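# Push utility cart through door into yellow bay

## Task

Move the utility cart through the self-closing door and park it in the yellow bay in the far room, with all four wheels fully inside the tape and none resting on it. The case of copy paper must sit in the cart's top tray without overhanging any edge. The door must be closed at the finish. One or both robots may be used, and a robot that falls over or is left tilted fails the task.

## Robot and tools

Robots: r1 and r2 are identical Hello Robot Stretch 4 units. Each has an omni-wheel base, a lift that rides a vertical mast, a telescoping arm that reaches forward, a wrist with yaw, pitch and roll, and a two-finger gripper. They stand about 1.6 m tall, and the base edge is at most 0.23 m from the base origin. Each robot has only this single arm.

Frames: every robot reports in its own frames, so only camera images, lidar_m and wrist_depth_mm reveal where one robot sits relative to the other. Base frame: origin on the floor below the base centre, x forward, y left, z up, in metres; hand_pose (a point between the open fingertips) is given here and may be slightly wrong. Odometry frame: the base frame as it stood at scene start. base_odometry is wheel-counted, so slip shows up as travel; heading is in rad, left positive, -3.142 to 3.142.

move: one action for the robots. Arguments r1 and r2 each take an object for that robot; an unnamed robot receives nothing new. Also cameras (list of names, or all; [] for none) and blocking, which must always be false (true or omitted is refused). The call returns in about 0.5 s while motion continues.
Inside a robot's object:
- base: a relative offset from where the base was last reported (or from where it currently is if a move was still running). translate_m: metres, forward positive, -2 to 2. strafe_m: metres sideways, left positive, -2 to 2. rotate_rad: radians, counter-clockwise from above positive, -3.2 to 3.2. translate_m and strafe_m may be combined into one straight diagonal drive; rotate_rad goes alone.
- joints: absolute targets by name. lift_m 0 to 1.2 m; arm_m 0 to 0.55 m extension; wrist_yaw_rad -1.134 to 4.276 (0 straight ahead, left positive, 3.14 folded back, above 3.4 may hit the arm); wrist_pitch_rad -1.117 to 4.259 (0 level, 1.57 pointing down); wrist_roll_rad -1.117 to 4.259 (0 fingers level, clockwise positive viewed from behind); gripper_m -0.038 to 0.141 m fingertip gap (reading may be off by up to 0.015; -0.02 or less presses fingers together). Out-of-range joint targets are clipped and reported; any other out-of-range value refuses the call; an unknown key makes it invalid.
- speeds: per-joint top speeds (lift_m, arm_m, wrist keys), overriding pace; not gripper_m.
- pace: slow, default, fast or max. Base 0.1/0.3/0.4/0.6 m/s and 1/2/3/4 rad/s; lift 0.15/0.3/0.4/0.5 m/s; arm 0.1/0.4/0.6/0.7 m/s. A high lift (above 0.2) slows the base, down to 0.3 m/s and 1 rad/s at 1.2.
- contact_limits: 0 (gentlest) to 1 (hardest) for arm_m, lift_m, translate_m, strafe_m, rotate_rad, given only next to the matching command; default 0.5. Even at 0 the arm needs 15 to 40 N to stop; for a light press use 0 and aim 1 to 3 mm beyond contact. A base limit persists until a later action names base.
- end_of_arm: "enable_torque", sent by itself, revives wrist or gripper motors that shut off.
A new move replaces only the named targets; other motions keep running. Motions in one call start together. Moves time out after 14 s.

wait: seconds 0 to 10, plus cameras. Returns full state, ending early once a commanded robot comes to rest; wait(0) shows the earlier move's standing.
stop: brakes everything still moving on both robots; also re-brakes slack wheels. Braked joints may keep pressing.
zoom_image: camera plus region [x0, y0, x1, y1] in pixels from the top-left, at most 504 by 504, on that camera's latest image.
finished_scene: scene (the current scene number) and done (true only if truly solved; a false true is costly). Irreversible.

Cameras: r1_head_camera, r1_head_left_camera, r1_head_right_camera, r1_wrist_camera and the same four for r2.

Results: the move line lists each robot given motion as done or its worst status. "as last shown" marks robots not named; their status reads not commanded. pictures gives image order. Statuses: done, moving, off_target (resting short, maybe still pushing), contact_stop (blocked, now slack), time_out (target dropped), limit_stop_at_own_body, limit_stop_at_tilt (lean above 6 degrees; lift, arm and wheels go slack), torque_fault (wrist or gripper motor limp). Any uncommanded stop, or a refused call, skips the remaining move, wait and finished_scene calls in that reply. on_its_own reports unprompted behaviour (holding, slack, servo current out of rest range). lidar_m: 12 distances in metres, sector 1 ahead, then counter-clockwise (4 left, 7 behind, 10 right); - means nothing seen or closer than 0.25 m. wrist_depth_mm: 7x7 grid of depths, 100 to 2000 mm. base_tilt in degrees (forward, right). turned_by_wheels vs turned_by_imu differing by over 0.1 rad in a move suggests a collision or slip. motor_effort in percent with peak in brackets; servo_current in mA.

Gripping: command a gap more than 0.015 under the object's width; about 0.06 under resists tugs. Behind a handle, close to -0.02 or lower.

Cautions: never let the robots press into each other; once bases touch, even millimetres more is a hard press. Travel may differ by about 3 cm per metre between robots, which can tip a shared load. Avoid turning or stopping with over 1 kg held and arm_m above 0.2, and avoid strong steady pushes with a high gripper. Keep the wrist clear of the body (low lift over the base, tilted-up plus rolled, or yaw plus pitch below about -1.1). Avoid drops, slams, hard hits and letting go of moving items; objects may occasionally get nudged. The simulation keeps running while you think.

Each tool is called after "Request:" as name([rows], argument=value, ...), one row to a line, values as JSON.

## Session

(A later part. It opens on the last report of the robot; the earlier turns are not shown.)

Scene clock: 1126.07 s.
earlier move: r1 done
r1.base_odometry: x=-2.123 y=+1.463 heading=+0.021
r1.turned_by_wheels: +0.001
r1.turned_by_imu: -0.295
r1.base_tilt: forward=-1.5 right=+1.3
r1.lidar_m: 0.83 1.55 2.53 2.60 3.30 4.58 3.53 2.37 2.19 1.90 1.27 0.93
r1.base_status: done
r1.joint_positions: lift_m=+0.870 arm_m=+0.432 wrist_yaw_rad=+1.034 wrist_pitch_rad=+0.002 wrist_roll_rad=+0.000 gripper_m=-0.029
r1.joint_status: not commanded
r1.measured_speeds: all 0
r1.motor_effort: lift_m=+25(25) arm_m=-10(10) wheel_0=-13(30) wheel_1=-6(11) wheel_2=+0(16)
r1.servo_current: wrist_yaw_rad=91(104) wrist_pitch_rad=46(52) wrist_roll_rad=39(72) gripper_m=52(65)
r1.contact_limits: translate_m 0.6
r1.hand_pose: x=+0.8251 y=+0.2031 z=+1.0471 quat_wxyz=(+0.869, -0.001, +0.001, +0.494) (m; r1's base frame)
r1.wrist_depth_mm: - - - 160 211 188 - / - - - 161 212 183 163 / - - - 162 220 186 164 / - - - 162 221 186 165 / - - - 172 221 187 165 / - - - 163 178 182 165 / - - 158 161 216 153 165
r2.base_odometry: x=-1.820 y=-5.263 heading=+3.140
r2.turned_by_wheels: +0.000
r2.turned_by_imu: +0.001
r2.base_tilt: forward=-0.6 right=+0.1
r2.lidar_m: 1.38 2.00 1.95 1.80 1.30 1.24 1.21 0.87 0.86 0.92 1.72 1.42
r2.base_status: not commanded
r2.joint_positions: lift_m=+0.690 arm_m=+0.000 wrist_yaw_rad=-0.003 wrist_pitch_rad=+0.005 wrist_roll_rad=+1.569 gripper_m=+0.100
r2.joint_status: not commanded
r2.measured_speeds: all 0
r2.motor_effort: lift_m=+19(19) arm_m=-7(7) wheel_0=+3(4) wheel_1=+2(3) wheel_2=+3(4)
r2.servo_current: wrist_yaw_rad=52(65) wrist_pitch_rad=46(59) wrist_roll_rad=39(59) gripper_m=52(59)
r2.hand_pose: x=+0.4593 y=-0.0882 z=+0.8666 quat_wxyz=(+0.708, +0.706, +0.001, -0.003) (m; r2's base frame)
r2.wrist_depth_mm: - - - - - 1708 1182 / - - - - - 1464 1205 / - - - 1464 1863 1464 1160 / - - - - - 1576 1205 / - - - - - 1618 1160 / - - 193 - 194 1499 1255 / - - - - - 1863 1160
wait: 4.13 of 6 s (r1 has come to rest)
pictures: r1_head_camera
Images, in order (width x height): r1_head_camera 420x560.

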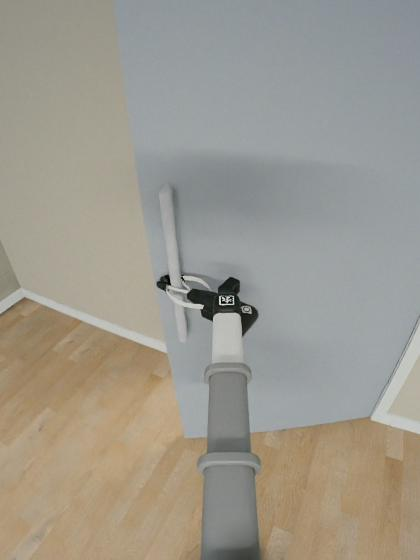

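Request:
move(blocking=false, r1={"base":{"translate_m":0.2,"strafe_m":0.2},"pace":"slow","contact_limits":{"translate_m":0.6}}, cameras=[])

Request:
wait(seconds=6, cameras=["r1_head_camera","r1_head_left_camera"])

Scene clock: 1132.33 s.
move: r1 moving
r1.base_odometry: x=-2.114 y=+1.472 heading=+0.019
r1.turned_by_wheels: -0.002
r1.turned_by_imu: -0.003
r1.base_tilt: forward=-1.5 right=+1.3
r1.lidar_m: 0.81 1.56 2.53 2.58 3.28 4.60 3.56 2.37 2.20 1.89 1.27 0.93
r1.base_status: translate_m moving; strafe_m moving
r1.joint_positions: lift_m=+0.870 arm_m=+0.432 wrist_yaw_rad=+1.034 wrist_pitch_rad=+0.002 wrist_roll_rad=+0.000 gripper_m=-0.029
r1.joint_status: not commanded
r1.measured_speeds: translate_m=+0.034 strafe_m=+0.035 rotate_rad=-0.003 lift_m=+0.000 arm_m=+0.000 wrist_yaw_rad=+0.000 wrist_pitch_rad=+0.000 wrist_roll_rad=+0.000
r1.motor_effort: lift_m=+25(25) arm_m=-10(10) wheel_0=-19(19) wheel_1=-3(6) wheel_2=-6(6)
r1.servo_current: wrist_yaw_rad=98(104) wrist_pitch_rad=33(46) wrist_roll_rad=65(65) gripper_m=59(59)
r1.contact_limits: translate_m 0.6
r1.hand_pose: x=+0.8251 y=+0.2031 z=+1.0471 quat_wxyz=(+0.869, -0.001, +0.001, +0.494) (m; r1's base frame)
r1.wrist_depth_mm: - - - 160 217 189 163 / - - - 161 219 185 164 / - - - 162 220 186 164 / - - - 163 222 187 165 / - - - - 216 187 166 / - - - 165 176 183 165 / - - 157 161 211 155 166
r2: as last shown
r2.turned_by_imu: +0.000
r2.base_tilt: forward=-0.7 right=+0.1
r2.lidar_m: 1.36 2.00 1.92 1.78 1.29 1.27 1.21 0.91 0.84 0.93 1.70 1.44
r2.motor_effort: lift_m=+19(19) arm_m=-7(7) wheel_0=+3(3) wheel_1=+2(3) wheel_2=+3(3)
r2.servo_current: wrist_yaw_rad=52(65) wrist_pitch_rad=46(52) wrist_roll_rad=46(59) gripper_m=46(59)
r2.wrist_depth_mm: - - - - - 1661 1160 / - - - - - 1499 1182 / - - - 1464 1863 1430 1182 / - - - - - 1499 1229 / - - - - - 1661 1205 / - - 193 - 194 1499 1255 / - - - - - 1921 1138
pictures: none
No camera images: "cameras" was empty.

Scene clock: 1135.90 s.
earlier move: r1 done
r1.base_odometry: x=-1.927 y=+1.666 heading=+0.020
r1.turned_by_wheels: +0.001
r1.turned_by_imu: -0.300
r1.base_tilt: forward=-1.5 right=+1.3
r1.lidar_m: 0.78 1.12 1.69 2.19 2.36 3.63 - 3.23 2.55 2.52 1.32 0.93
r1.base_status: done
r1.joint_positions: lift_m=+0.870 arm_m=+0.432 wrist_yaw_rad=+1.034 wrist_pitch_rad=+0.002 wrist_roll_rad=+0.000 gripper_m=-0.029
r1.joint_status: not commanded
r1.measured_speeds: all 0
r1.motor_effort: lift_m=+25(25) arm_m=-11(11) wheel_0=-13(30) wheel_1=-6(11) wheel_2=-1(16)
r1.servo_current: wrist_yaw_rad=72(124) wrist_pitch_rad=39(52) wrist_roll_rad=39(65) gripper_m=52(65)
r1.contact_limits: translate_m 0.6
r1.hand_pose: x=+0.8251 y=+0.2031 z=+1.0471 quat_wxyz=(+0.869, -0.001, +0.001, +0.494) (m; r1's base frame)
r1.wrist_depth_mm: - - - 160 211 187 - / - - - 160 213 184 162 / - - - 160 220 185 163 / - - - 161 220 186 164 / - - - 163 223 187 164 / - - 1921 164 179 183 164 / - - 157 161 217 153 165
r2.base_odometry: x=-1.820 y=-5.263 heading=+3.140
r2.turned_by_wheels: +0.000
r2.turned_by_imu: +0.001
r2.base_tilt: forward=-0.7 right=+0.1
r2.lidar_m: 1.39 1.99 1.94 1.78 1.28 1.26 1.20 0.90 0.86 0.92 1.53 1.42
r2.base_status: not commanded
r2.joint_positions: lift_m=+0.690 arm_m=+0.000 wrist_yaw_rad=-0.003 wrist_pitch_rad=+0.005 wrist_roll_rad=+1.569 gripper_m=+0.100
r2.joint_status: not commanded
r2.measured_speeds: all 0
r2.motor_effort: lift_m=+19(19) arm_m=-7(7) wheel_0=+3(4) wheel_1=+2(3) wheel_2=+3(4)
r2.servo_current: wrist_yaw_rad=39(65) wrist_pitch_rad=46(52) wrist_roll_rad=46(59) gripper_m=52(59)
r2.hand_pose: x=+0.4593 y=-0.0882 z=+0.8666 quat_wxyz=(+0.708, +0.706, +0.001, -0.003) (m; r2's base frame)
r2.wrist_depth_mm: - - - - - 1708 1182 / - - - - - 1464 1182 / - - - 1499 1808 1366 1160 / - - - - - 1537 1229 / - - - - - 1576 1205 / - - 193 - 194 1499 1281 / - - - - - 1863 1160
wait: 3.57 of 6 s (r1 has come to rest)
pictures: r1_head_camera, r1_head_left_camera
Images, in order (width x height): r1_head_camera 420x560, r1_head_left_camera 420x672.

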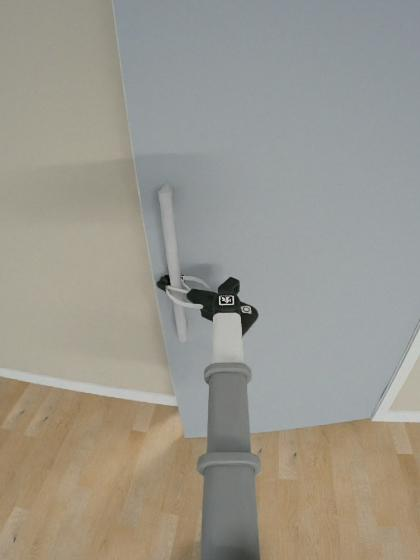

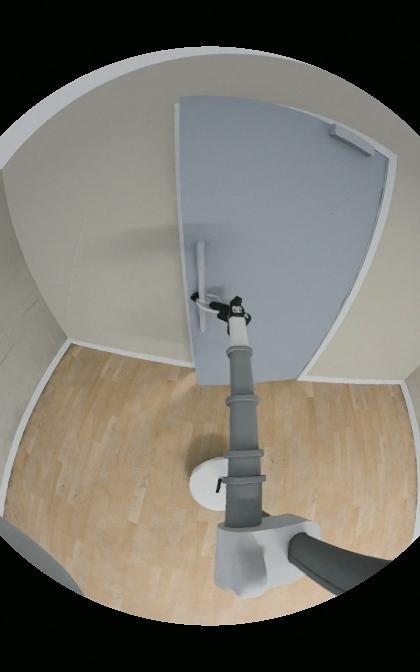

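Request:
move(blocking=false, r1={"base":{"translate_m":0.14,"strafe_m":0.15},"pace":"slow","contact_limits":{"translate_m":0.5}}, cameras=[])

Request:
wait(seconds=5, cameras=["r1_head_left_camera"])

Request:
move(blocking=false, r1={"base":{"translate_m":0.08,"strafe_m":0.08},"pace":"slow","contact_limits":{"translate_m":0.4}}, cameras=[])

Request:
wait(seconds=5, cameras=["r1_head_camera","r1_head_left_camera"])

Scene clock: 1142.10 s.
move: r1 moving
r1.base_odometry: x=-1.918 y=+1.676 heading=+0.017
r1.turned_by_wheels: -0.003
r1.turned_by_imu: -0.004
r1.base_tilt: forward=-1.6 right=+1.3
r1.lidar_m: 0.79 1.09 1.69 2.19 2.36 3.60 - 3.25 2.59 2.53 1.31 0.91
r1.base_status: translate_m moving; strafe_m moving
r1.joint_positions: lift_m=+0.870 arm_m=+0.431 wrist_yaw_rad=+1.034 wrist_pitch_rad=+0.002 wrist_roll_rad=+0.000 gripper_m=-0.029
r1.joint_status: not commanded
r1.measured_speeds: translate_m=+0.033 strafe_m=+0.037 rotate_rad=-0.005 lift_m=+0.000 arm_m=-0.001 wrist_yaw_rad=+0.000 wrist_pitch_rad=+0.000 wrist_roll_rad=+0.000
r1.motor_effort: lift_m=+25(25) arm_m=-9(11) wheel_0=-19(19) wheel_1=-5(6) wheel_2=-10(10)
r1.servo_current: wrist_yaw_rad=98(104) wrist_pitch_rad=39(46) wrist_roll_rad=59(65) gripper_m=59(59)
r1.contact_limits: translate_m 0.5
r1.hand_pose: x=+0.8250 y=+0.2031 z=+1.0471 quat_wxyz=(+0.869, -0.001, +0.001, +0.494) (m; r1's base frame)
r1.wrist_depth_mm: - - - 159 214 186 - / - - - 159 211 182 160 / - - - 158 217 184 162 / - - - 160 220 185 163 / - - - 161 220 185 163 / - - 1808 162 180 181 163 / - - 157 159 216 153 164
r2: as last shown
r2.turned_by_imu: +0.000
r2.base_tilt: forward=-0.7 right=+0.0
r2.lidar_m: 1.35 1.98 1.93 1.78 1.32 1.28 1.16 0.88 0.85 0.93 1.57 1.43
r2.servo_current: wrist_yaw_rad=39(52) wrist_pitch_rad=46(52) wrist_roll_rad=52(52) gripper_m=59(59)
r2.wrist_depth_mm: - - - - - 1708 1160 / - - - - - 1464 1205 / - - - 1430 1863 1430 1182 / - - - - - 1537 1205 / - - - - - 1661 1205 / - - 193 - 194 1499 1255 / - - - - - 1921 1138
pictures: none
No camera images: "cameras" was empty.

Scene clock: 1147.10 s.
earlier move: r1 contact_stop
r1.base_odometry: x=-1.770 y=+1.737 heading=-0.066
r1.turned_by_wheels: -0.082
r1.turned_by_imu: -0.084
r1.base_tilt: forward=-1.5 right=+1.3
r1.lidar_m: 0.76 0.91 1.33 2.11 2.23 3.14 - 3.59 2.70 2.61 1.24 0.90
r1.base_status: translate_m contact_stop; strafe_m contact_stop
r1.joint_positions: lift_m=+0.870 arm_m=+0.431 wrist_yaw_rad=+1.045 wrist_pitch_rad=+0.002 wrist_roll_rad=+0.000 gripper_m=-0.029
r1.joint_status: not commanded
r1.measured_speeds: translate_m=+0.030 strafe_m=+0.016 rotate_rad=-0.030 lift_m=+0.000 arm_m=+0.000 wrist_yaw_rad=+0.000 wrist_pitch_rad=+0.000 wrist_roll_rad=+0.000
r1.on_its_own: the wheels are slack since a contact_stop
r1.motor_effort: lift_m=+25(25) arm_m=-4(11) wheel_0=-1(30) wheel_1=+2(6) wheel_2=+0(20)
r1.servo_current: wrist_yaw_rad=59(104) wrist_pitch_rad=46(52) wrist_roll_rad=46(72) gripper_m=59(65)
r1.contact_limits: translate_m 0.5
r1.hand_pose: x=+0.8223 y=+0.2055 z=+1.0471 quat_wxyz=(+0.867, -0.001, +0.001, +0.499) (m; r1's base frame)
r1.wrist_depth_mm: - - - 162 219 178 - / - - - 162 220 174 - / - - - 166 221 181 - / - - - 163 221 175 156 / - 1756 - 166 224 176 156 / - 1863 178 166 185 176 - / - 136 154 163 208 160 -
r2.base_odometry: x=-1.820 y=-5.263 heading=+3.140
r2.turned_by_wheels: +0.000
r2.turned_by_imu: +0.001
r2.base_tilt: forward=-0.7 right=+0.0
r2.lidar_m: 1.40 1.99 1.93 1.81 1.32 1.26 1.21 0.88 0.85 0.93 1.44 1.43
r2.base_status: not commanded
r2.joint_positions: lift_m=+0.690 arm_m=+0.000 wrist_yaw_rad=-0.003 wrist_pitch_rad=+0.005 wrist_roll_rad=+1.569 gripper_m=+0.100
r2.joint_status: not commanded
r2.measured_speeds: all 0
r2.motor_effort: lift_m=+19(19) arm_m=-7(7) wheel_0=+4(4) wheel_1=+2(3) wheel_2=+3(4)
r2.servo_current: wrist_yaw_rad=39(59) wrist_pitch_rad=39(52) wrist_roll_rad=52(65) gripper_m=52(59)
r2.hand_pose: x=+0.4593 y=-0.0882 z=+0.8666 quat_wxyz=(+0.708, +0.706, +0.001, -0.003) (m; r2's base frame)
r2.wrist_depth_mm: - - - - - 1756 1182 / - - - - - 1464 1182 / - - - 1499 1808 1397 1182 / - - - - - 1464 1182 / - - - - - 1618 1229 / - - 193 - 193 1499 1281 / - - - - - 1863 1138
wait: 5.00 s; no rest
pictures: r1_head_left_camera
Images, in order (width x height): r1_head_left_camera 420x672.

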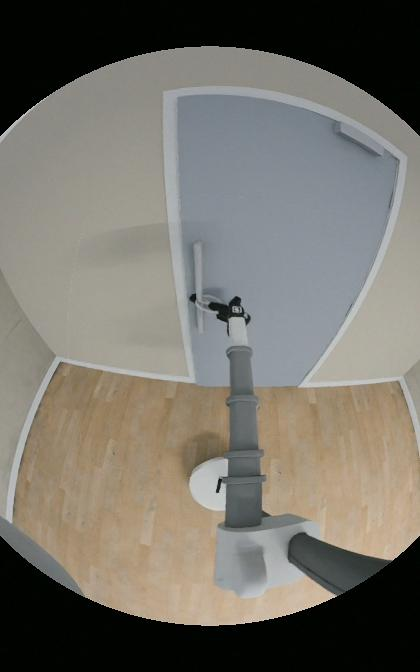

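not run: a stop that you did not command came earlier in this reply.

not run: a stop that you did not command came earlier in this reply.

Request:
stop(cameras=["r1_head_camera","r1_wrist_camera"])

Request:
zoom_image(camera="r1_head_camera", region=[80, 100, 300, 450])

Scene clock: 1153.33 s.
earlier move: r1 contact_stop
stop: r1's wheels hold again
r1.base_odometry: x=-1.732 y=+1.746 heading=-0.078
r1.turned_by_wheels: -0.012
r1.turned_by_imu: -0.013
r1.base_tilt: forward=-1.5 right=+1.3
r1.lidar_m: 0.81 0.89 1.24 2.09 2.21 3.08 - 3.66 2.71 2.62 1.15 0.86
r1.base_status: translate_m contact_stop (by the wheels' count: +0.193 of +0.140); strafe_m contact_stop (by the wheels' count: +0.087 of +0.150)
r1.joint_positions: lift_m=+0.870 arm_m=+0.431 wrist_yaw_rad=+1.045 wrist_pitch_rad=+0.002 wrist_roll_rad=+0.000 gripper_m=-0.029
r1.joint_status: not commanded
r1.measured_speeds: all 0
r1.motor_effort: lift_m=+24(25) arm_m=-4(11) wheel_0=+0(30) wheel_1=+0(6) wheel_2=+0(20)
r1.servo_current: wrist_yaw_rad=46(104) wrist_pitch_rad=39(52) wrist_roll_rad=52(72) gripper_m=52(65)
r1.contact_limits: translate_m 0.5
r1.hand_pose: x=+0.8223 y=+0.2055 z=+1.0471 quat_wxyz=(+0.867, -0.001, +0.001, +0.499) (m; r1's base frame)
r1.wrist_depth_mm: - - 397 162 224 169 - / - - 402 163 218 170 - / - - 404 163 220 176 147 / - - 407 163 219 171 152 / - - 413 165 222 172 152 / - 1808 182 166 198 173 - / - 139 163 163 214 158 -
r2.base_odometry: x=-1.820 y=-5.263 heading=+3.140
r2.turned_by_wheels: +0.000
r2.turned_by_imu: +0.001
r2.base_tilt: forward=-0.7 right=+0.1
r2.lidar_m: 1.37 2.01 1.92 1.79 1.32 1.25 1.21 0.89 0.86 0.91 1.45 1.44
r2.base_status: not commanded
r2.joint_positions: lift_m=+0.690 arm_m=+0.000 wrist_yaw_rad=-0.003 wrist_pitch_rad=+0.005 wrist_roll_rad=+1.569 gripper_m=+0.100
r2.joint_status: not commanded
r2.measured_speeds: all 0
r2.motor_effort: lift_m=+19(19) arm_m=-7(7) wheel_0=+3(4) wheel_1=+2(3) wheel_2=+3(4)
r2.servo_current: wrist_yaw_rad=46(65) wrist_pitch_rad=39(52) wrist_roll_rad=46(65) gripper_m=52(59)
r2.hand_pose: x=+0.4593 y=-0.0882 z=+0.8666 quat_wxyz=(+0.708, +0.706, +0.001, -0.003) (m; r2's base frame)
r2.wrist_depth_mm: - - - - - 1708 1160 / - - - - - 1464 1182 / - - - 1464 1756 1430 1160 / - - - - - 1499 1205 / - - - - - 1661 1182 / - - 193 - 194 1499 1255 / - - - - - 1863 1160
pictures: r1_head_camera, r1_wrist_camera
Images, in order (width x height): r1_head_camera 420x560, r1_wrist_camera 616x392.

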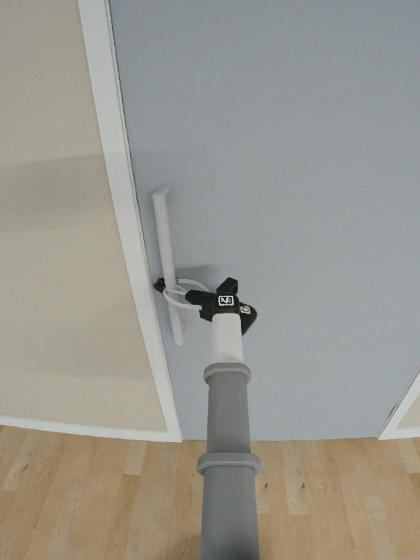

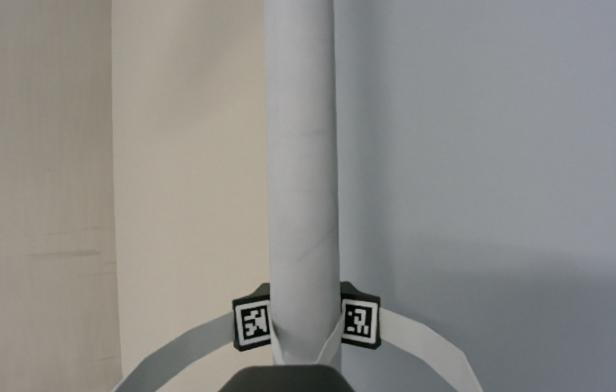

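Scaled by 1.440 from the camera's 420x560 image, which has a finer 600x800 frame.

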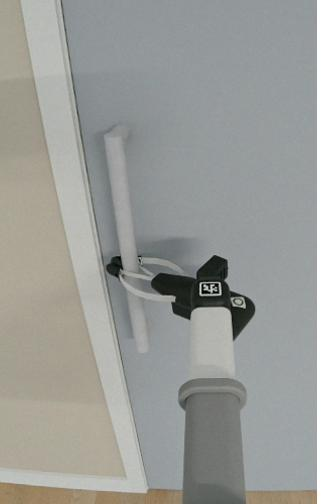

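Request:
move(blocking=false, r1={"joints":{"gripper_m":0.08}}, cameras=[])

Request:
wait(seconds=3, cameras=["r1_head_camera","r1_wrist_camera","r1_head_left_camera"])

Request:
zoom_image(camera="r1_head_camera", region=[80, 0, 420, 500])

Scene clock: 1159.13 s.
move: r1 moving
r1.base_odometry: x=-1.732 y=+1.746 heading=-0.079
r1.turned_by_wheels: -0.001
r1.turned_by_imu: -0.001
r1.base_tilt: forward=-1.6 right=+1.3
r1.lidar_m: 0.77 0.87 1.27 2.10 2.18 3.07 - 3.67 2.74 2.62 1.18 0.86
r1.base_status: not commanded
r1.joint_positions: lift_m=+0.870 arm_m=+0.431 wrist_yaw_rad=+1.045 wrist_pitch_rad=+0.002 wrist_roll_rad=+0.000 gripper_m=-0.004
r1.joint_status: gripper_m moving
r1.measured_speeds: all 0
r1.motor_effort: lift_m=+25(25) arm_m=-4(4) wheel_0=-3(3) wheel_1=-1(1) wheel_2=-2(2)
r1.servo_current: wrist_yaw_rad=33(78) wrist_pitch_rad=33(52) wrist_roll_rad=59(65) gripper_m=85(85)
r1.contact_limits: translate_m 0.5
r1.hand_pose: x=+0.8223 y=+0.2055 z=+1.0471 quat_wxyz=(+0.867, -0.001, +0.001, +0.499) (m; r1's base frame)
r1.wrist_depth_mm: - - 397 163 215 168 - / - - 397 163 217 170 - / - - 404 165 216 177 147 / - - 407 166 220 171 152 / - - 413 165 220 173 153 / - 1808 186 167 198 173 - / - 138 163 165 206 162 -
r2: as last shown
r2.turned_by_imu: +0.000
r2.lidar_m: 1.39 1.99 1.93 1.78 1.31 1.24 1.22 0.91 0.84 0.90 1.45 1.41
r2.motor_effort: lift_m=+19(19) arm_m=-7(7) wheel_0=+3(4) wheel_1=+3(3) wheel_2=+3(4)
r2.servo_current: wrist_yaw_rad=52(52) wrist_pitch_rad=46(46) wrist_roll_rad=52(52) gripper_m=46(59)
r2.wrist_depth_mm: - - - - - 1661 1182 / - - - - - 1464 1182 / - - - 1464 1808 1430 1182 / - - - - - 1499 1182 / - - - - - 1618 1205 / - - 193 - 194 1499 1281 / - - - - - 1863 1118
pictures: none
No camera images: "cameras" was empty.

Scene clock: 1160.43 s.
earlier move: r1 done
r1.base_odometry: x=-1.732 y=+1.746 heading=-0.078
r1.turned_by_wheels: +0.000
r1.turned_by_imu: +0.000
r1.base_tilt: forward=-1.6 right=+1.3
r1.lidar_m: 0.79 0.86 1.22 2.10 2.21 3.11 - 3.69 2.72 2.63 1.17 0.88
r1.base_status: not commanded
r1.joint_positions: lift_m=+0.870 arm_m=+0.431 wrist_yaw_rad=+1.047 wrist_pitch_rad=+0.002 wrist_roll_rad=+0.000 gripper_m=+0.080
r1.joint_status: all done
r1.measured_speeds: all 0
r1.motor_effort: lift_m=+24(25) arm_m=+3(4) wheel_0=-3(4) wheel_1=-1(2) wheel_2=-2(2)
r1.servo_current: wrist_yaw_rad=59(78) wrist_pitch_rad=46(52) wrist_roll_rad=59(65) gripper_m=39(85)
r1.contact_limits: translate_m 0.5
r1.hand_pose: x=+0.8218 y=+0.2060 z=+1.0471 quat_wxyz=(+0.866, -0.001, +0.001, +0.500) (m; r1's base frame)
r1.wrist_depth_mm: - - 418 161 220 176 - / - - 421 163 220 173 - / - - 424 165 216 180 - / - - 430 163 216 175 154 / - - 410 168 226 176 155 / - - 191 165 193 176 - / - 151 - 160 220 166 -
r2.base_odometry: x=-1.820 y=-5.263 heading=+3.140
r2.turned_by_wheels: +0.000
r2.turned_by_imu: +0.000
r2.base_tilt: forward=-0.7 right=+0.1
r2.lidar_m: 1.39 2.01 1.93 1.82 1.32 1.26 1.20 0.88 0.86 0.92 1.45 1.40
r2.base_status: not commanded
r2.joint_positions: lift_m=+0.690 arm_m=+0.000 wrist_yaw_rad=-0.003 wrist_pitch_rad=+0.005 wrist_roll_rad=+1.569 gripper_m=+0.100
r2.joint_status: not commanded
r2.measured_speeds: all 0
r2.motor_effort: lift_m=+19(19) arm_m=-7(7) wheel_0=+3(4) wheel_1=+2(3) wheel_2=+3(4)
r2.servo_current: wrist_yaw_rad=46(59) wrist_pitch_rad=46(52) wrist_roll_rad=46(59) gripper_m=46(59)
r2.hand_pose: x=+0.4593 y=-0.0882 z=+0.8666 quat_wxyz=(+0.708, +0.706, +0.001, -0.003) (m; r2's base frame)
r2.wrist_depth_mm: - - - - - 1661 1182 / - - - - - 1464 1182 / - - - 1430 1808 1430 1182 / - - - - - 1499 1182 / - - - - - 1618 1229 / - - 193 - 194 1499 1281 / - - - - - 1863 1160
wait: 1.30 of 3 s (r1 has come to rest)
pictures: r1_head_camera, r1_head_left_camera, r1_wrist_camera
Images, in order (width x height): r1_head_camera 420x560, r1_head_left_camera 420x672, r1_wrist_camera 616x392.

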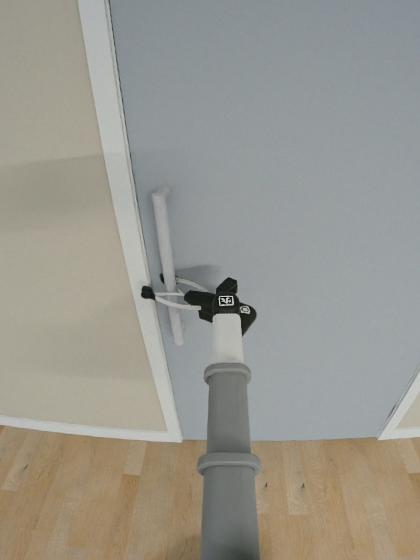

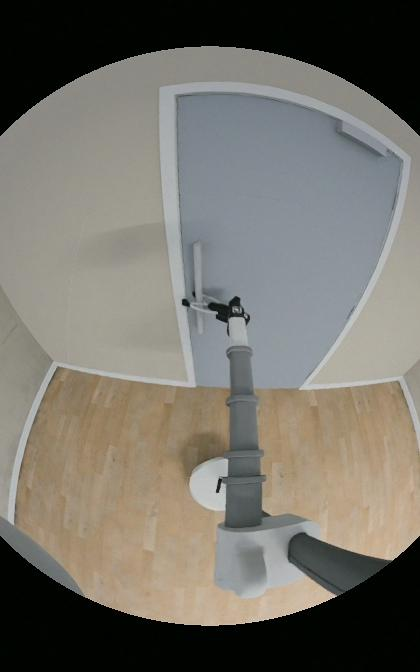

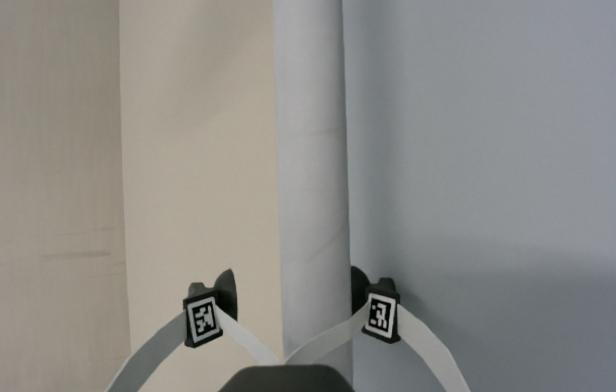

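Scaled by 1.008 from the camera's 420x560 image, which has a finer 600x800 frame.

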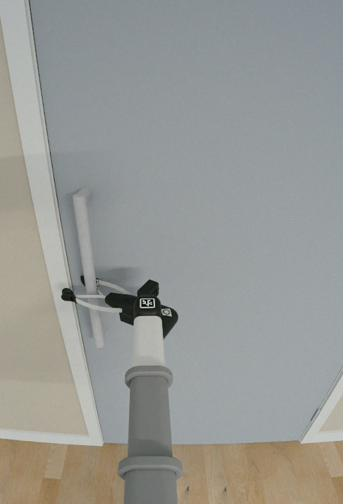

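Request:
move(blocking=false, r1={"base":{"translate_m":-0.11,"strafe_m":-0.19},"pace":"slow"}, cameras=[])

Request:
wait(seconds=5, cameras=["r1_head_camera"])

Request:
move(blocking=false, r1={"joints":{"arm_m":0.0},"base":{"translate_m":-0.1}}, cameras=[])

Request:
wait(seconds=4, cameras=["r1_head_camera","r1_head_left_camera","r2_head_right_camera","r2_head_camera"])

Request:
zoom_image(camera="r1_head_camera", region=[0, 0, 420, 500])

Request:
zoom_image(camera="r1_head_left_camera", region=[130, 60, 270, 220])

Scene clock: 1169.23 s.
move: r1 moving
r1.base_odometry: x=-1.739 y=+1.736 heading=-0.078
r1.turned_by_wheels: +0.000
r1.turned_by_imu: +0.000
r1.base_tilt: forward=-1.6 right=+1.3
r1.lidar_m: 0.79 0.87 1.28 2.10 2.20 3.10 - 3.66 2.70 2.62 1.20 0.89
r1.base_status: translate_m moving; strafe_m moving
r1.joint_positions: lift_m=+0.870 arm_m=+0.431 wrist_yaw_rad=+1.048 wrist_pitch_rad=+0.002 wrist_roll_rad=+0.000 gripper_m=+0.080
r1.joint_status: not commanded
r1.measured_speeds: translate_m=-0.025 strafe_m=-0.043 rotate_rad=+0.004 lift_m=+0.000 arm_m=+0.000 wrist_yaw_rad=+0.004 wrist_pitch_rad=+0.000 wrist_roll_rad=+0.000
r1.motor_effort: lift_m=+25(25) arm_m=+4(4) wheel_0=+3(5) wheel_1=-6(7) wheel_2=+1(5)
r1.servo_current: wrist_yaw_rad=52(72) wrist_pitch_rad=39(52) wrist_roll_rad=59(59) gripper_m=46(46)
r1.hand_pose: x=+0.8216 y=+0.2063 z=+1.0471 quat_wxyz=(+0.866, -0.001, +0.001, +0.500) (m; r1's base frame)
r1.wrist_depth_mm: - - - 168 224 187 - / - - - 169 219 182 - / - - - 170 221 183 156 / - - - 172 231 186 157 / - - - 173 224 186 158 / - 1430 194 175 185 187 159 / - 148 - 150 227 175 -
r2: as last shown
r2.base_tilt: forward=-0.7 right=+0.0
r2.lidar_m: 1.36 1.99 1.91 1.79 1.30 1.26 1.21 0.89 0.86 0.93 1.42 1.42
r2.motor_effort: lift_m=+19(19) arm_m=-7(7) wheel_0=+3(3) wheel_1=+3(3) wheel_2=+3(4)
r2.servo_current: wrist_yaw_rad=52(52) wrist_pitch_rad=46(46) wrist_roll_rad=46(59) gripper_m=52(52)
r2.wrist_depth_mm: - - - - - 1708 1182 / - - - - - 1430 1182 / - - - 1499 1863 1430 1160 / - - - - - 1499 1205 / - - - - - 1661 1182 / - - 193 - 194 1537 1281 / - - - - - 1863 1160
pictures: none
No camera images: "cameras" was empty.

Scene clock: 1172.20 s.
earlier move: r1 done
r1.base_odometry: x=-1.856 y=+1.565 heading=-0.078
r1.turned_by_wheels: +0.000
r1.turned_by_imu: -0.001
r1.base_tilt: forward=-1.6 right=+1.3
r1.lidar_m: 0.93 0.93 1.38 2.29 2.38 3.34 - 3.40 2.54 2.45 1.30 1.01
r1.base_status: done
r1.joint_positions: lift_m=+0.870 arm_m=+0.431 wrist_yaw_rad=+1.049 wrist_pitch_rad=+0.002 wrist_roll_rad=+0.000 gripper_m=+0.080
r1.joint_status: not commanded
r1.measured_speeds: all 0
r1.motor_effort: lift_m=+25(25) arm_m=+4(4) wheel_0=+2(10) wheel_1=-3(8) wheel_2=+1(6)
r1.servo_current: wrist_yaw_rad=59(72) wrist_pitch_rad=39(52) wrist_roll_rad=52(72) gripper_m=39(52)
r1.hand_pose: x=+0.8215 y=+0.2063 z=+1.0471 quat_wxyz=(+0.866, -0.001, +0.001, +0.501) (m; r1's base frame)
r1.wrist_depth_mm: - - - 389 370 298 247 / - - - 375 382 294 250 / - - - 375 382 296 251 / - - - 382 387 297 252 / - - - 382 389 298 252 / - - 194 379 195 290 254 / - 1921 - 143 377 282 249
r2.base_odometry: x=-1.820 y=-5.263 heading=+3.140
r2.turned_by_wheels: +0.000
r2.turned_by_imu: +0.000
r2.base_tilt: forward=-0.7 right=+0.1
r2.lidar_m: 1.38 2.00 1.91 1.78 1.33 1.26 1.19 0.88 0.85 0.91 1.41 1.43
r2.base_status: not commanded
r2.joint_positions: lift_m=+0.690 arm_m=+0.000 wrist_yaw_rad=-0.003 wrist_pitch_rad=+0.005 wrist_roll_rad=+1.569 gripper_m=+0.100
r2.joint_status: not commanded
r2.measured_speeds: all 0
r2.motor_effort: lift_m=+19(19) arm_m=-7(7) wheel_0=+3(4) wheel_1=+3(3) wheel_2=+3(4)
r2.servo_current: wrist_yaw_rad=46(59) wrist_pitch_rad=46(52) wrist_roll_rad=46(65) gripper_m=52(59)
r2.hand_pose: x=+0.4593 y=-0.0882 z=+0.8666 quat_wxyz=(+0.708, +0.706, +0.001, -0.003) (m; r2's base frame)
r2.wrist_depth_mm: - - - - - 1708 1182 / - - - - - 1464 1205 / - - - 1464 1808 1430 1160 / - - - - - 1537 1205 / - - - - - 1618 1182 / - - 193 - 194 1499 1281 / - - - - - 1921 1138
wait: 2.97 of 5 s (r1 has come to rest)
pictures: r1_head_camera
Images, in order (width x height): r1_head_camera 420x560.

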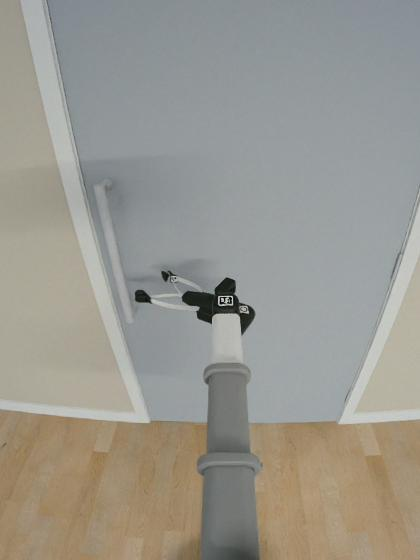

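Scene clock: 1172.70 s.
move: r1 moving
r1.base_odometry: x=-1.887 y=+1.567 heading=-0.079
r1.turned_by_wheels: +0.000
r1.turned_by_imu: +0.000
r1.base_tilt: forward=-1.5 right=+1.3
r1.lidar_m: 0.97 0.98 1.47 2.28 2.40 3.35 - 3.42 2.52 2.46 1.37 1.00
r1.base_status: translate_m moving
r1.joint_positions: lift_m=+0.870 arm_m=+0.380 wrist_yaw_rad=+1.049 wrist_pitch_rad=+0.002 wrist_roll_rad=+0.000 gripper_m=+0.080
r1.joint_status: arm_m moving
r1.measured_speeds: translate_m=-0.122 strafe_m=+0.000 rotate_rad=+0.000 lift_m=+0.000 arm_m=-0.195 wrist_yaw_rad=+0.000 wrist_pitch_rad=+0.000 wrist_roll_rad=+0.000
r1.motor_effort: lift_m=+25(25) arm_m=-5(7) wheel_0=-9(9) wheel_1=-7(8) wheel_2=+9(10)
r1.servo_current: wrist_yaw_rad=46(65) wrist_pitch_rad=46(52) wrist_roll_rad=52(59) gripper_m=46(52)
r1.hand_pose: x=+0.7710 y=+0.2063 z=+1.0471 quat_wxyz=(+0.866, -0.001, +0.001, +0.501) (m; r1's base frame)
r1.wrist_depth_mm: - - - - 430 370 314 / - - - - 439 370 309 / - - - - 430 375 314 / - - - - 430 379 315 / - - - - 436 377 324 / - - 195 - 189 370 327 / - - - 137 462 359 315
r2: as last shown
r2.base_tilt: forward=-0.7 right=+0.0
r2.lidar_m: 1.36 1.99 1.93 1.76 1.34 1.27 1.22 0.90 0.85 0.93 1.44 1.41
r2.motor_effort: lift_m=+19(19) arm_m=-7(7) wheel_0=+3(4) wheel_1=+2(3) wheel_2=+3(4)
r2.servo_current: wrist_yaw_rad=46(59) wrist_pitch_rad=39(52) wrist_roll_rad=52(59) gripper_m=52(59)
r2.wrist_depth_mm: - - - - - 1708 1160 / - - - - - 1464 1160 / - - - 1464 1863 1397 1160 / - - - - - 1537 1205 / - - - - - 1618 1182 / - - 193 - 194 1576 1281 / - - - - - 1863 1138
pictures: none
No camera images: "cameras" was empty.

Scene clock: 1174.57 s.
earlier move: r1 done
r1.base_odometry: x=-1.956 y=+1.573 heading=-0.079
r1.turned_by_wheels: +0.000
r1.turned_by_imu: +0.000
r1.base_tilt: forward=-1.6 right=+1.3
r1.lidar_m: 1.05 1.05 1.55 2.29 2.42 3.36 - 3.37 2.53 2.41 1.46 1.10
r1.base_status: done
r1.joint_positions: lift_m=+0.870 arm_m=+0.000 wrist_yaw_rad=+1.049 wrist_pitch_rad=+0.002 wrist_roll_rad=+0.000 gripper_m=+0.080
r1.joint_status: all done
r1.measured_speeds: all 0
r1.motor_effort: lift_m=+24(25) arm_m=-5(9) wheel_0=-3(9) wheel_1=-2(8) wheel_2=+0(10)
r1.servo_current: wrist_yaw_rad=39(65) wrist_pitch_rad=39(52) wrist_roll_rad=39(78) gripper_m=39(52)
r1.hand_pose: x=+0.3906 y=+0.2063 z=+1.0471 quat_wxyz=(+0.866, -0.001, +0.001, +0.501) (m; r1's base frame)
r1.wrist_depth_mm: - - - - - - - / - - - - - - 640 / - - - - - - 634 / - - - - - - 654 / - - - - - - - / - - 198 - 186 - - / - - - 137 - - -
r2.base_odometry: x=-1.820 y=-5.263 heading=+3.140
r2.turned_by_wheels: +0.000
r2.turned_by_imu: +0.000
r2.base_tilt: forward=-0.7 right=+0.1
r2.lidar_m: 1.38 2.01 1.92 1.80 1.30 1.26 1.22 0.90 0.85 0.93 1.43 1.41
r2.base_status: not commanded
r2.joint_positions: lift_m=+0.690 arm_m=+0.000 wrist_yaw_rad=-0.003 wrist_pitch_rad=+0.005 wrist_roll_rad=+1.569 gripper_m=+0.100
r2.joint_status: not commanded
r2.measured_speeds: all 0
r2.motor_effort: lift_m=+19(19) arm_m=-7(7) wheel_0=+3(4) wheel_1=+3(3) wheel_2=+3(4)
r2.servo_current: wrist_yaw_rad=59(59) wrist_pitch_rad=46(52) wrist_roll_rad=52(59) gripper_m=52(59)
r2.hand_pose: x=+0.4593 y=-0.0882 z=+0.8666 quat_wxyz=(+0.708, +0.706, +0.001, -0.003) (m; r2's base frame)
r2.wrist_depth_mm: - - - - - 1708 1205 / - - - - - 1464 1182 / - - - 1499 1808 1430 1160 / - - - - - 1537 1229 / - - - - - 1661 1229 / - - 193 - 194 1537 1281 / - - - - - 1863 1138
wait: 1.87 of 4 s (r1 has come to rest)
pictures: r1_head_camera, r1_head_left_camera, r2_head_camera, r2_head_right_camera
Images, in order (width x height): r1_head_camera 420x560, r1_head_left_camera 420x672, r2_head_camera 420x560, r2_head_right_camera 420x672.

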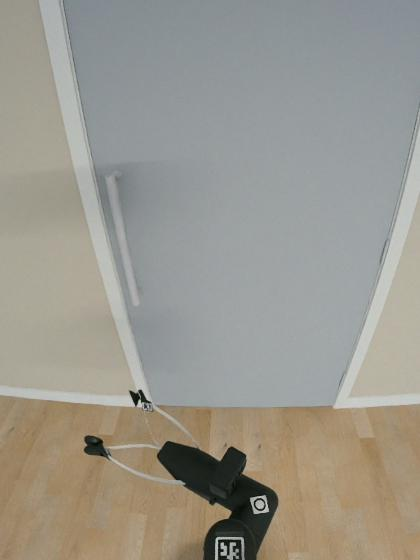

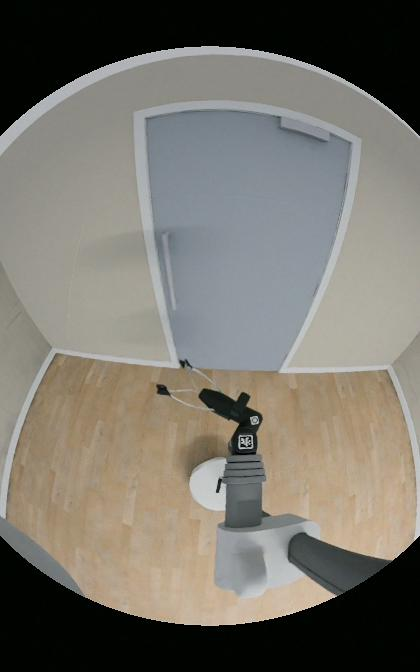

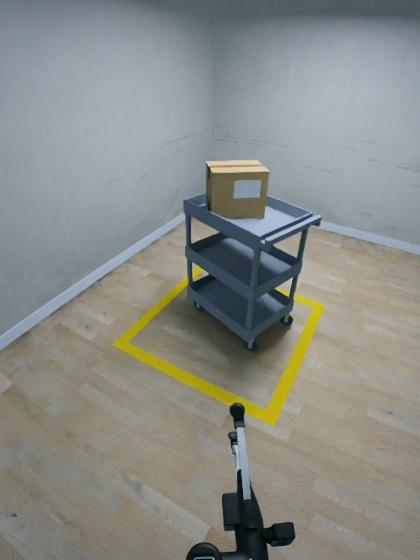

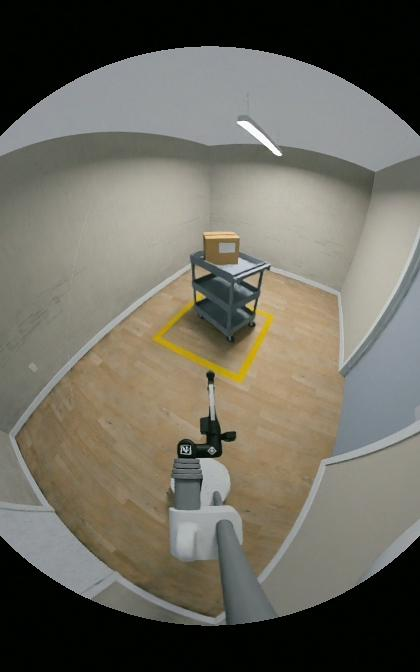

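Scaled by 1.008 from the camera's 420x560 image, which has a finer 600x800 frame.

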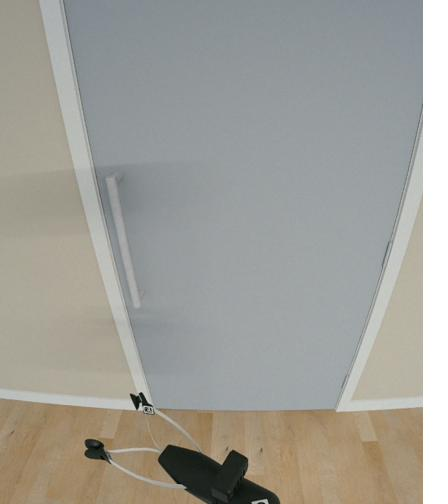

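Scaled by 3.150 from the camera's 420x672 image, which has a finer 600x960 frame.

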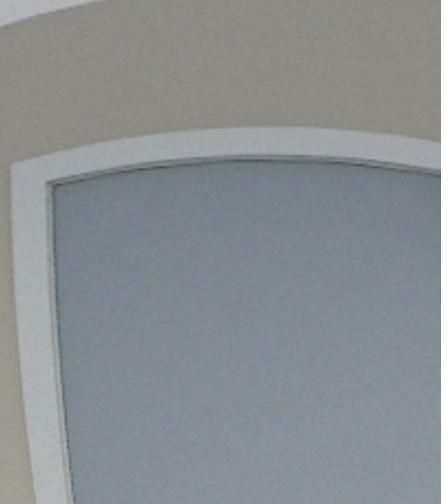

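Request:
finished_scene(scene=1, done=true)

The scene is finished: the task was done.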